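# Press the marked end of an ivory rocker switch down

## Task

Push the marked end of the ivory rocker switch down so it latches there and stays down, with the switch still lying flat on the table. At the end no part of the robot may be touching the switch, and any drink can, parts box or small stack bin must still be upright.

## Robot and tools

Robot: two arms, left_arm and right_arm, each with six joints and a two-finger gripper. Joint order everywhere (rows, results) is waist, shoulder, elbow, wrist pitch, wrist yaw, wrist roll. Stated ranges in rad: waist -2.618 to 3.054, shoulder 0.000 to 3.142, elbow 0.000 to 3.142, wrist pitch -1.571 to 1.571, wrist yaw -1.571 to 1.571, wrist roll -2.094 to 2.094; real ends may differ by up to 0.059 rad. The fingers point along the gripper's +z axis and close along its y axis; the reported hand point sits between the pads, about 1 cm short of the tips.

Frame: all hand positions, orientations and velocities are in the scene frame, metres. Origin is at table-top height, halfway between the two arms' nominal bases; +z is up, +x points out over the table, and left_arm is on the +y side (arm names do not match image sides). Reported hand poses can be off by a few centimetres, more when reaching far.

Row layout (shared by execute_actions and move): one flat list of 14 numbers covering both arms, always all 14 even if one arm idles: left_arm's six joint values then its opening, then right_arm's six joint values then its opening. Joint values are offsets, not poses, measured from the Joint targets shown in the last result, scaled so 1.0 equals 2.224 rad for waist, shoulder and elbow and 8.485 rad for the three wrist joints; keep them within -1 to 1. The opening is an absolute command on a -1 (closed) to +1 (fully open) scale. Sending 0 offsets holds an arm at its targets; for a gripper you want unchanged, resend its current command, since 0 means half open.

execute_actions(actions, cameras): actions is a list of actions; each action is a table of up to 15 rows, one row per 1/30 s step, the last row repeated if the table is shorter. Every row in an action counts from the targets at that action's start, so rows do not add up within an action, but a following action starts again from the updated targets. An action asking a joint more than 0.059 rad beyond its range is rejected for both arms. An empty list just reports state and images. cameras lists which images to return: omitted, null or ["all"] gives both, [] gives none.

move(target, speed, blend, opening_speed, blocking, cameras): target is one 14-number row or a list of up to 15 rows, each an offset from the same starting Joint targets. All joints travel together, so the hand follows a curve; paths take at least 0.5 s and at most 10 s. speed is the peak rad/s of the joint with farthest to go, 0.01 to 12.57, default 0.5, one value or one per target. blend (rad) rounds corners between listed targets. opening_speed (0.2 or more, units of the opening scale per second) ramps the gripper. blocking=false returns after about 0.5 s while motion continues. The result adds a move: line such as done, off_target, moving, held or fault, plus limits=held if steps were withheld. Neither done nor off_target tells you about contact. Moves do not avoid obstacles or the other arm.

wait(seconds, cameras): 0 to 10 s, arms hold their last commands; a running move keeps going. stop(cameras): brakes a running move. zoom_image(camera, region): camera is cam_head_left or cam_head_right, region is [x0, y0, x1, y1] pixels from the top-left, at most 504 by 504. finished_scene(scene): give the current scene number to end it; irreversible.

Cameras: cam_head_left and cam_head_right, both 896x504, head-mounted looking down at the table, with calibration (K, distortion, T_world_to_cam) supplied; expect small errors of a few mm and a degree or two.

Result lines: Joint positions and Joint velocities per arm (rad, rad/s) ending with finger gap in m (0.094 fully open); "within noise" means the arm is still. Joint targets is the base for your next offsets. Tool commands shows current gripper commands. grip_measured is the finger opening on the command scale. Joint torques are in N m, positive toward larger angles, with offsets and noise; joints 1 to 3 wrap at ±28. "joint sent to its limit" means a joint was clipped at its end. "joint command not followed" means the clearance check altered targets. Actions calls also list joint positions at some steps. MOTOR HOT warns of heat; an OVER-TEMPERATURE FAULT folds that arm away for good.

Motion limits: each step a target can lead its measured angle by at most 0.339 rad (big joints) or 2.2 rad (wrists), and a target set placing the hand over 200 mm from where it is gets scaled back, so large shifts need several actions.

Avoid: knocking over the can, parts box or stack bin; anything leaving the table; fast contact or pressing far past the switch surface (press gently, using slow speed and a target only slightly below contact); arms touching each other; holding a push against something unreachable, which heats motors. After pressing, end the push by commanding targets back above the current joint positions, then lift clear so nothing touches the switch, and check the images that the marked end stays down.

Each tool is called after "Call:" as name([rows], argument=value, ...), one row to a line, values as JSON.

## Session

Call:
wait(seconds=0)

Scene clock: 0.00 s.
left_arm: end_effector_position=(+0.4364, +0.2538, +0.1116) grip_measured=+1.000 end_effector_quat_wxyz=(+0.579, +0.028, +0.810, -0.084) | right_arm: end_effector_position=(+0.3944, -0.2769, +0.0830) grip_measured=+1.000 end_effector_quat_wxyz=(+0.563, +0.034, +0.826, +0.021)
Joint positions: left_arm=[0.065 1.514 0.411 0.774 0.215 -0.036 0.094] | right_arm=[-0.117 1.567 0.353 0.835 -0.132 0.026 0.094]
Joint velocities: within noise
Joint torques (N m): no reading
Heat: left arm: 25 °C; right arm: 29 °C.
Joint targets: left_arm=[0.065 1.504 0.421 0.784 0.216 -0.036] | right_arm=[-0.117 1.560 0.360 0.835 -0.133 0.026]
Tool commands: left_gripper/opening=+1.0 right_gripper/opening=+1.0

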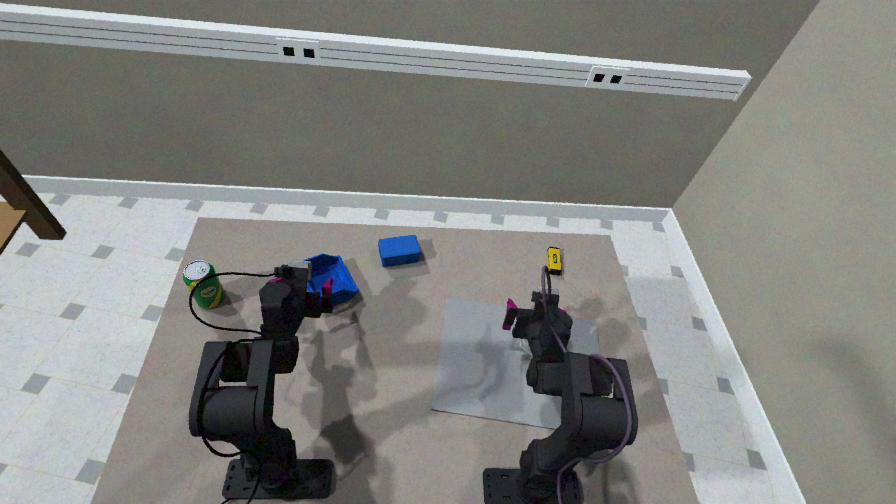

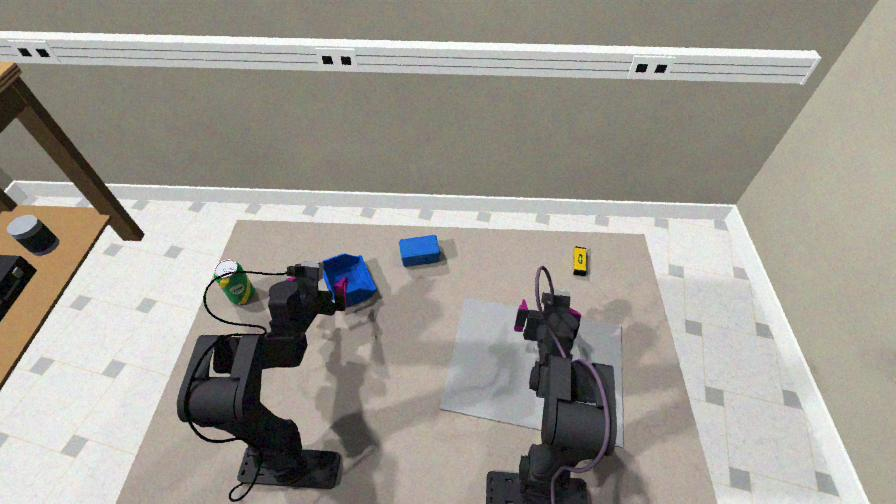

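Call:
move(target=[0, 0, 0, 0, 0, 0, 1, -0.27, -0.27, 0, 0, 0.0157, 0, -1], speed=1.5, opening_speed=2)

Call:
zoom_image(camera="cam_head_left", region=[480, 310, 600, 430])

Call:
zoom_image(camera="cam_head_right", region=[490, 310, 610, 430])

Scene clock: 2.40 s.
left_arm: end_effector_position=(+0.4364, +0.2538, +0.1116) grip_measured=+1.000 end_effector_quat_wxyz=(+0.579, +0.028, +0.810, -0.084) | right_arm: end_effector_position=(+0.2624, -0.4779, +0.2966) grip_measured=-0.996 end_effector_quat_wxyz=(+0.730, +0.233, +0.583, -0.271)
Joint positions: left_arm=[0.065 1.514 0.411 0.774 0.215 -0.036 0.094] | right_arm=[-0.713 0.968 0.353 0.828 -0.006 0.026 0]
Joint velocities: left_arm=[within noise] | right_arm=[-0.002 -0.007 -0.022 -0.037 -0.037 0.154 0]
Joint torques (N m): left_arm=[-0.12 -5.2 7.3 2.23 0.09 -0.04] | right_arm=[-0.42 -1.66 8.12 2.02 0.08 -0.03]
Heat: left arm: 25 °C; right arm: 29 °C.
Joint targets: left_arm=[0.065 1.504 0.421 0.784 0.216 -0.036] | right_arm=[-0.718 0.960 0.360 0.835 0.000 0.026]
move: done

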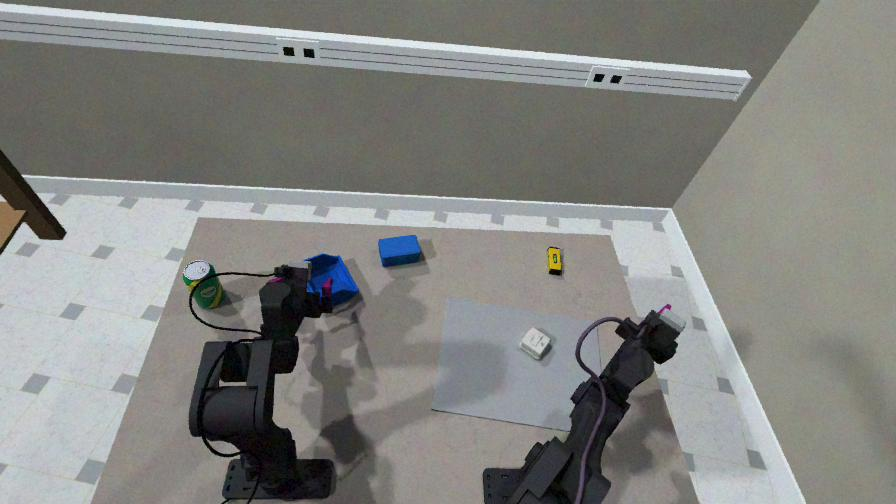

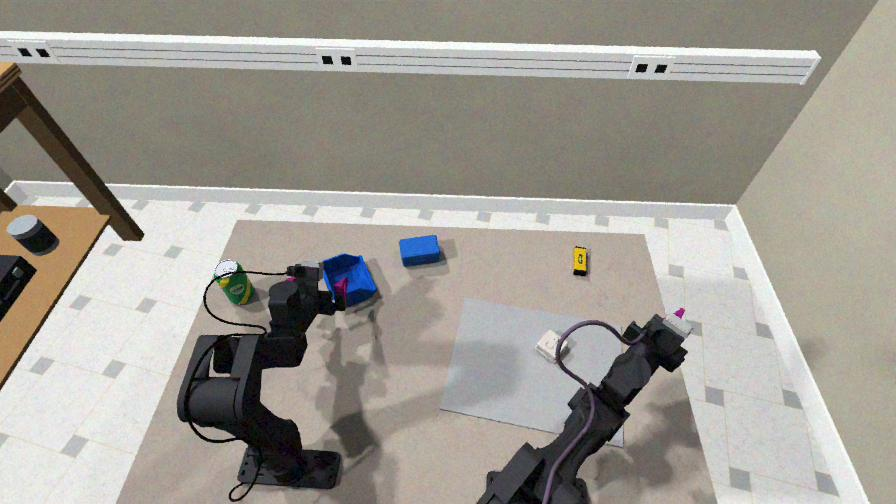

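Scaled by 4.200 from the camera's 896x504 image, which has a finer 1280x720 frame.

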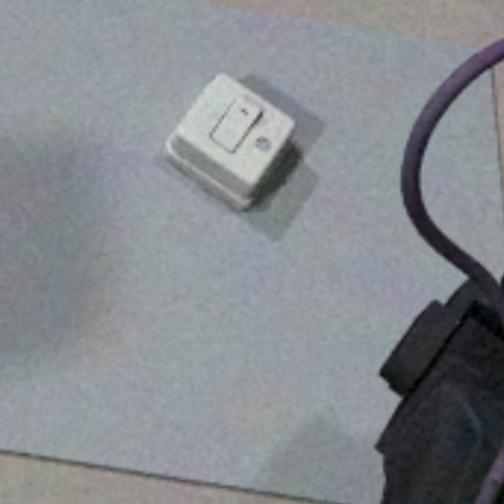

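Scaled by 4.200 from the camera's 896x504 image, which has a finer 1280x720 frame.

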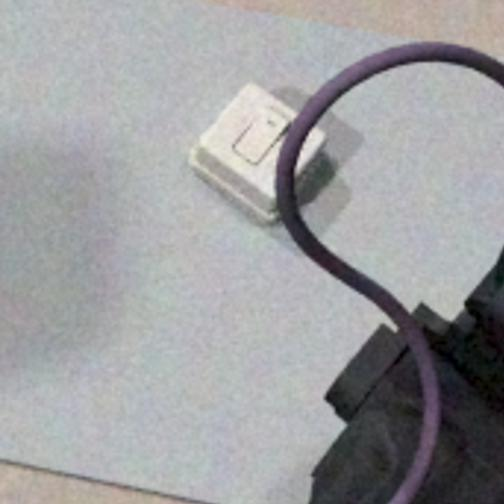

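Call:
move([
  [0, 0, 0, 0, 0, 0, 1, 0.2558, 0.5254, 0.5980, -0.2659, 0, -0.004, -1],
  [0, 0, 0, 0, 0, 0, 1, 0.2558, 0.5391, 0.5556, -0.2511, 0, -0.004, -1],
  [0, 0, 0, 0, 0, 0, 1, 0.2558, 0.5415, 0.5484, -0.2486, 0, -0.004, -1],
  [0, 0, 0, 0, 0, 0, 1, 0.2558, 0.5254, 0.5980, -0.2659, 0, -0.004, -1],
], speed=[2.0, 0.18, 0.06, 0.6], blend=[0.03, 0, 0, 0])

Call:
zoom_image(camera="cam_head_left", region=[505, 310, 565, 370])

Call:
zoom_image(camera="cam_head_right", region=[520, 315, 580, 375])

Scene clock: 10.27 s.
left_arm: end_effector_position=(+0.4364, +0.2538, +0.1116) grip_measured=+1.000 end_effector_quat_wxyz=(+0.579, +0.028, +0.810, -0.084) | right_arm: end_effector_position=(+0.3295, -0.3020, +0.0492) grip_measured=-0.997 end_effector_quat_wxyz=(-0.151, +0.087, +0.985, +0.014)
Joint positions: left_arm=[0.065 1.514 0.411 0.774 0.215 -0.036 0.094] | right_arm=[-0.15 2.125 1.658 -1.408 0 -0.004 0]
Joint velocities: within noise
Joint torques (N m): left_arm=[-0.02 -5.31 7.27 2.23 0.08 -0.05] | right_arm=[0.09 -8.96 8.58 -0.43 0 -0.07]
Heat: left arm: 26 °C; right arm: 30 °C.
Joint targets: left_arm=[0.065 1.504 0.421 0.784 0.216 -0.036] | right_arm=[-0.149 2.128 1.690 -1.421 0.000 -0.008]
move: done

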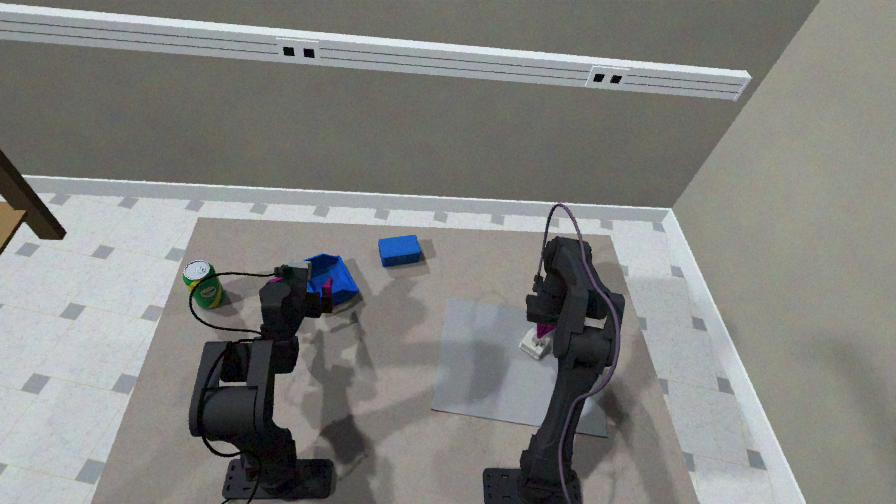

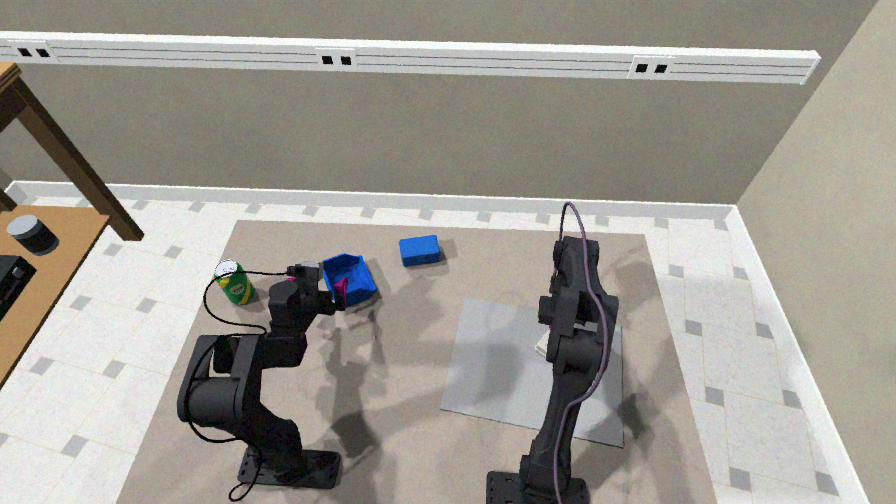

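Scaled by 8.400 from the camera's 896x504 image, which has a finer 1280x720 frame.

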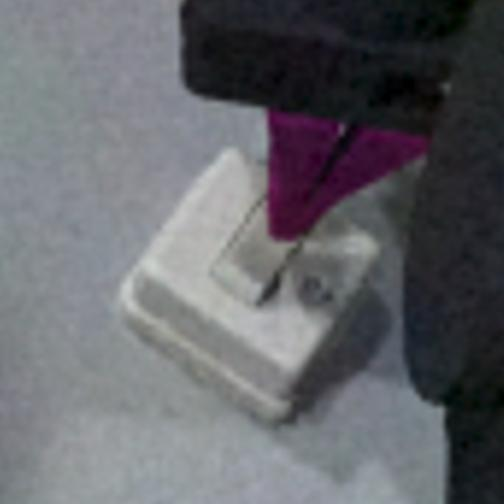

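Scaled by 8.400 from the camera's 896x504 image, which has a finer 1280x720 frame.

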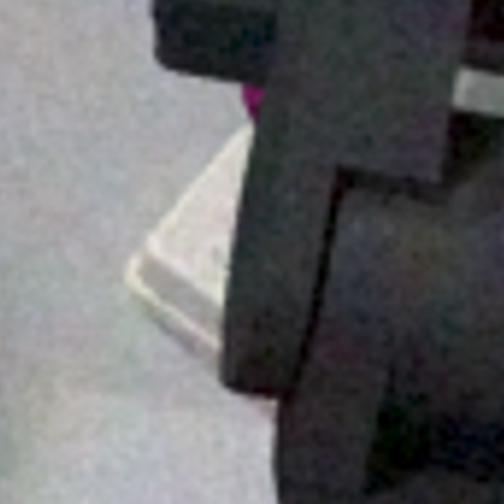

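Call:
finished_scene(scene=2)

The scene is finished: the task was done.


## Next scene

The same job, from a new start.

Call:
wait(seconds=0)

Scene clock: 0.00 s.
left_arm: end_effector_position=(+0.4252, +0.2846, +0.1121) grip_measured=+1.000 end_effector_quat_wxyz=(+0.604, -0.041, +0.796, +0.012) | right_arm: end_effector_position=(+0.4148, -0.2792, +0.1161) grip_measured=+1.000 end_effector_quat_wxyz=(+0.622, +0.064, +0.779, -0.053)
Joint positions: left_arm=[0.015 1.501 0.327 0.9 -0.072 -0.052 0.094] | right_arm=[-0.001 1.617 0.385 1.006 0.133 0.026 0.094]
Joint velocities: within noise
Joint torques (N m): no reading
Heat: left arm: 24 °C; right arm: 27 °C.
Joint targets: left_arm=[0.015 1.492 0.336 0.909 -0.072 -0.052] | right_arm=[-0.001 1.609 0.393 1.009 0.134 0.026]
Tool commands: left_gripper/opening=+1.0 right_gripper/opening=+1.0

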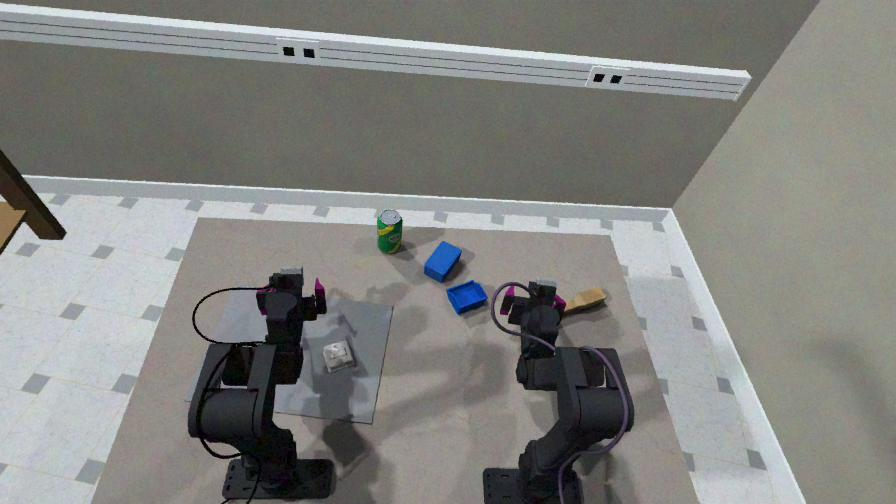

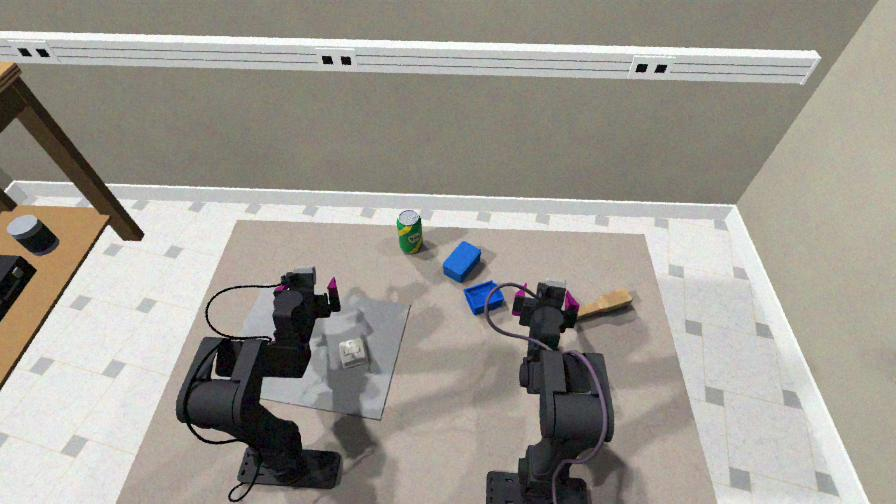

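Call:
zoom_image(camera="cam_head_left", region=[308, 325, 368, 385])

Call:
zoom_image(camera="cam_head_right", region=[322, 325, 382, 385])

Scaled by 8.400 from the camera's 896x504 image, which has a finer 1280x720 frame.

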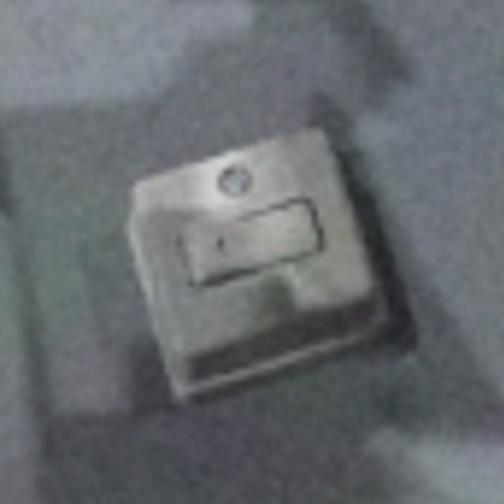

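Scaled by 8.400 from the camera's 896x504 image, which has a finer 1280x720 frame.

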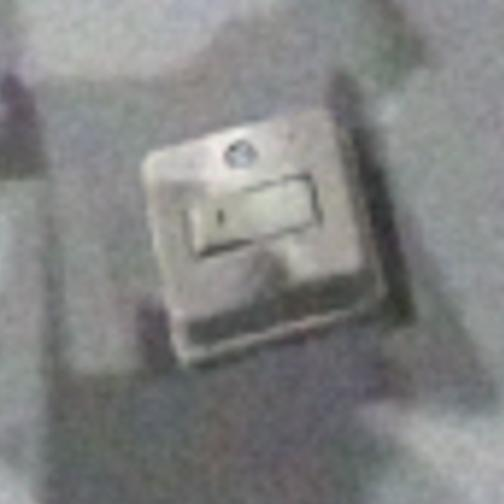

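Call:
move([
  [-0.1443, -0.0189, 0.3210, -0.1484, 0.0097, 0.007, -1, 0, 0, 0, 0, 0, 0, 1],
  [-0.1443, 0.1729, 0.4505, -0.2617, 0.0097, 0.007, -1, 0, 0, 0, 0, 0, 0, 1],
  [-0.1443, 0.1924, 0.4105, -0.2460, 0.0097, 0.007, -1, 0, 0, 0, 0, 0, 0, 1],
  [-0.1443, 0.1958, 0.4037, -0.2434, 0.0097, 0.007, -1, 0, 0, 0, 0, 0, 0, 1],
  [-0.1443, 0.1729, 0.4505, -0.2617, 0.0097, 0.007, -1, 0, 0, 0, 0, 0, 0, 1],
], speed=[2.2, 1.8, 0.18, 0.06, 0.6], blend=[0.3, 0.03, 0, 0, 0], opening_speed=2.5)

Call:
zoom_image(camera="cam_head_left", region=[308, 325, 368, 385])

Call:
zoom_image(camera="cam_head_right", region=[322, 325, 382, 385])

Scene clock: 7.97 s.
left_arm: end_effector_position=(+0.2885, +0.1885, +0.0501) grip_measured=-0.995 end_effector_quat_wxyz=(-0.148, +0.156, +0.976, +0.024) | right_arm: end_effector_position=(+0.4145, -0.2793, +0.1151) grip_measured=+1.000 end_effector_quat_wxyz=(+0.620, +0.064, +0.780, -0.054)
Joint positions: left_arm=[-0.303 1.889 1.317 -1.301 0 -0.005 0] | right_arm=[-0.001 1.617 0.385 1.002 0.134 0.026 0.094]
Joint velocities: within noise
Joint torques (N m): left_arm=[-0.2 -8.65 7.91 -0.15 0.14 0.07] | right_arm=[0.01 -5.31 5.97 2.14 0.02 -0.02]
Heat: left arm: 25 °C; right arm: 29 °C.
Joint targets: left_arm=[-0.306 1.877 1.338 -1.311 0.010 0.007] | right_arm=[-0.001 1.609 0.393 1.009 0.134 0.026]
move: done

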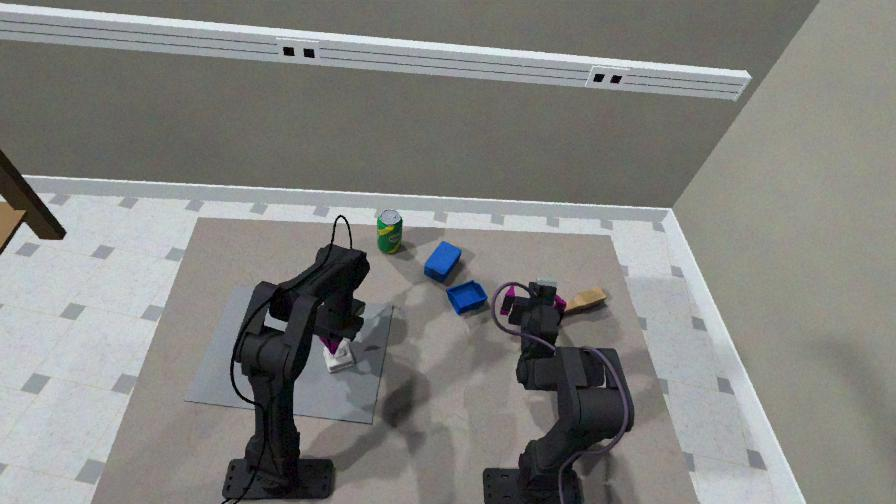

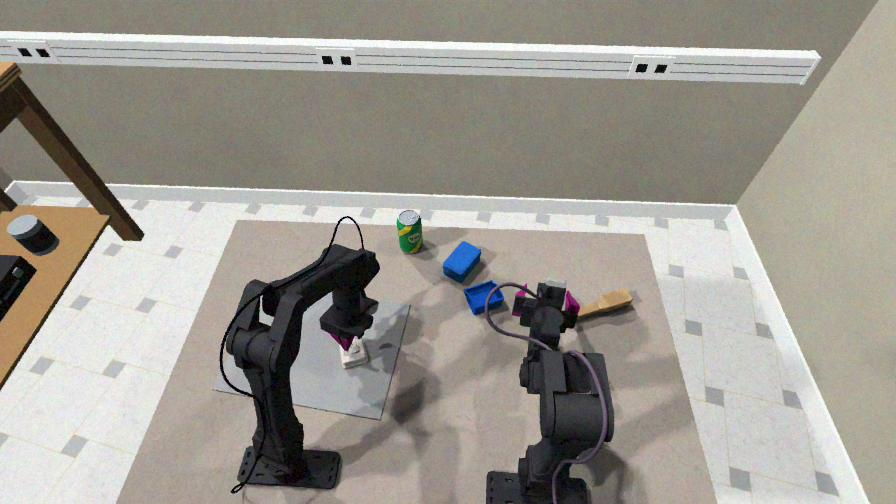

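Scaled by 8.400 from the camera's 896x504 image, which has a finer 1280x720 frame.

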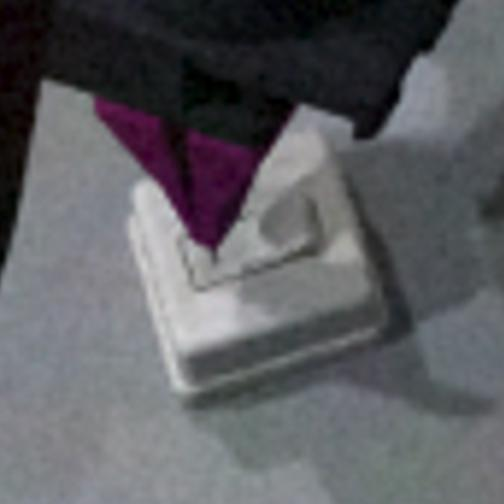

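Scaled by 8.400 from the camera's 896x504 image, which has a finer 1280x720 frame.

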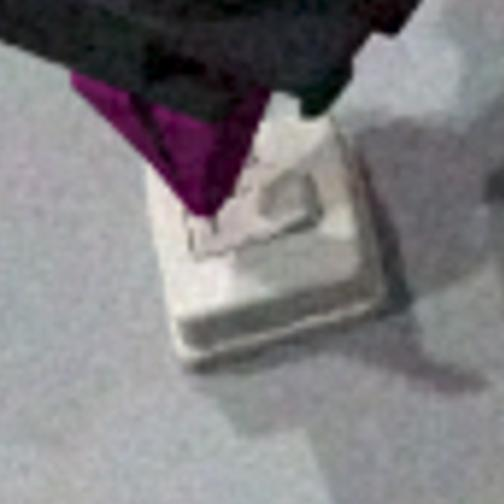

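Call:
zoom_image(camera="cam_head_left", region=[326, 342, 354, 364])

Call:
zoom_image(camera="cam_head_right", region=[340, 340, 368, 362])

Scaled by 18.000 from the camera's 896x504 image, which has a finer 1280x720 frame.

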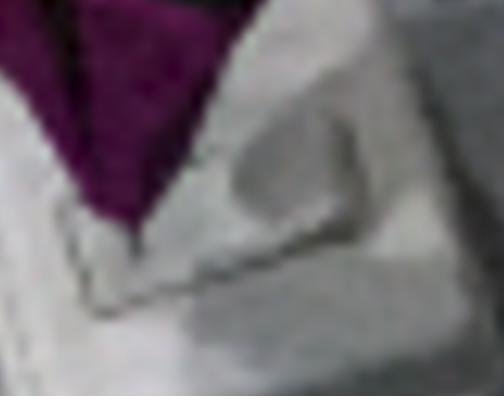

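Scaled by 18.000 from the camera's 896x504 image, which has a finer 1280x720 frame.

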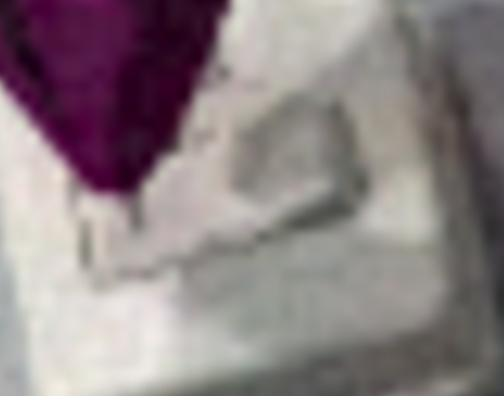

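Call:
finished_scene(scene=3)

The scene is finished: the task was done.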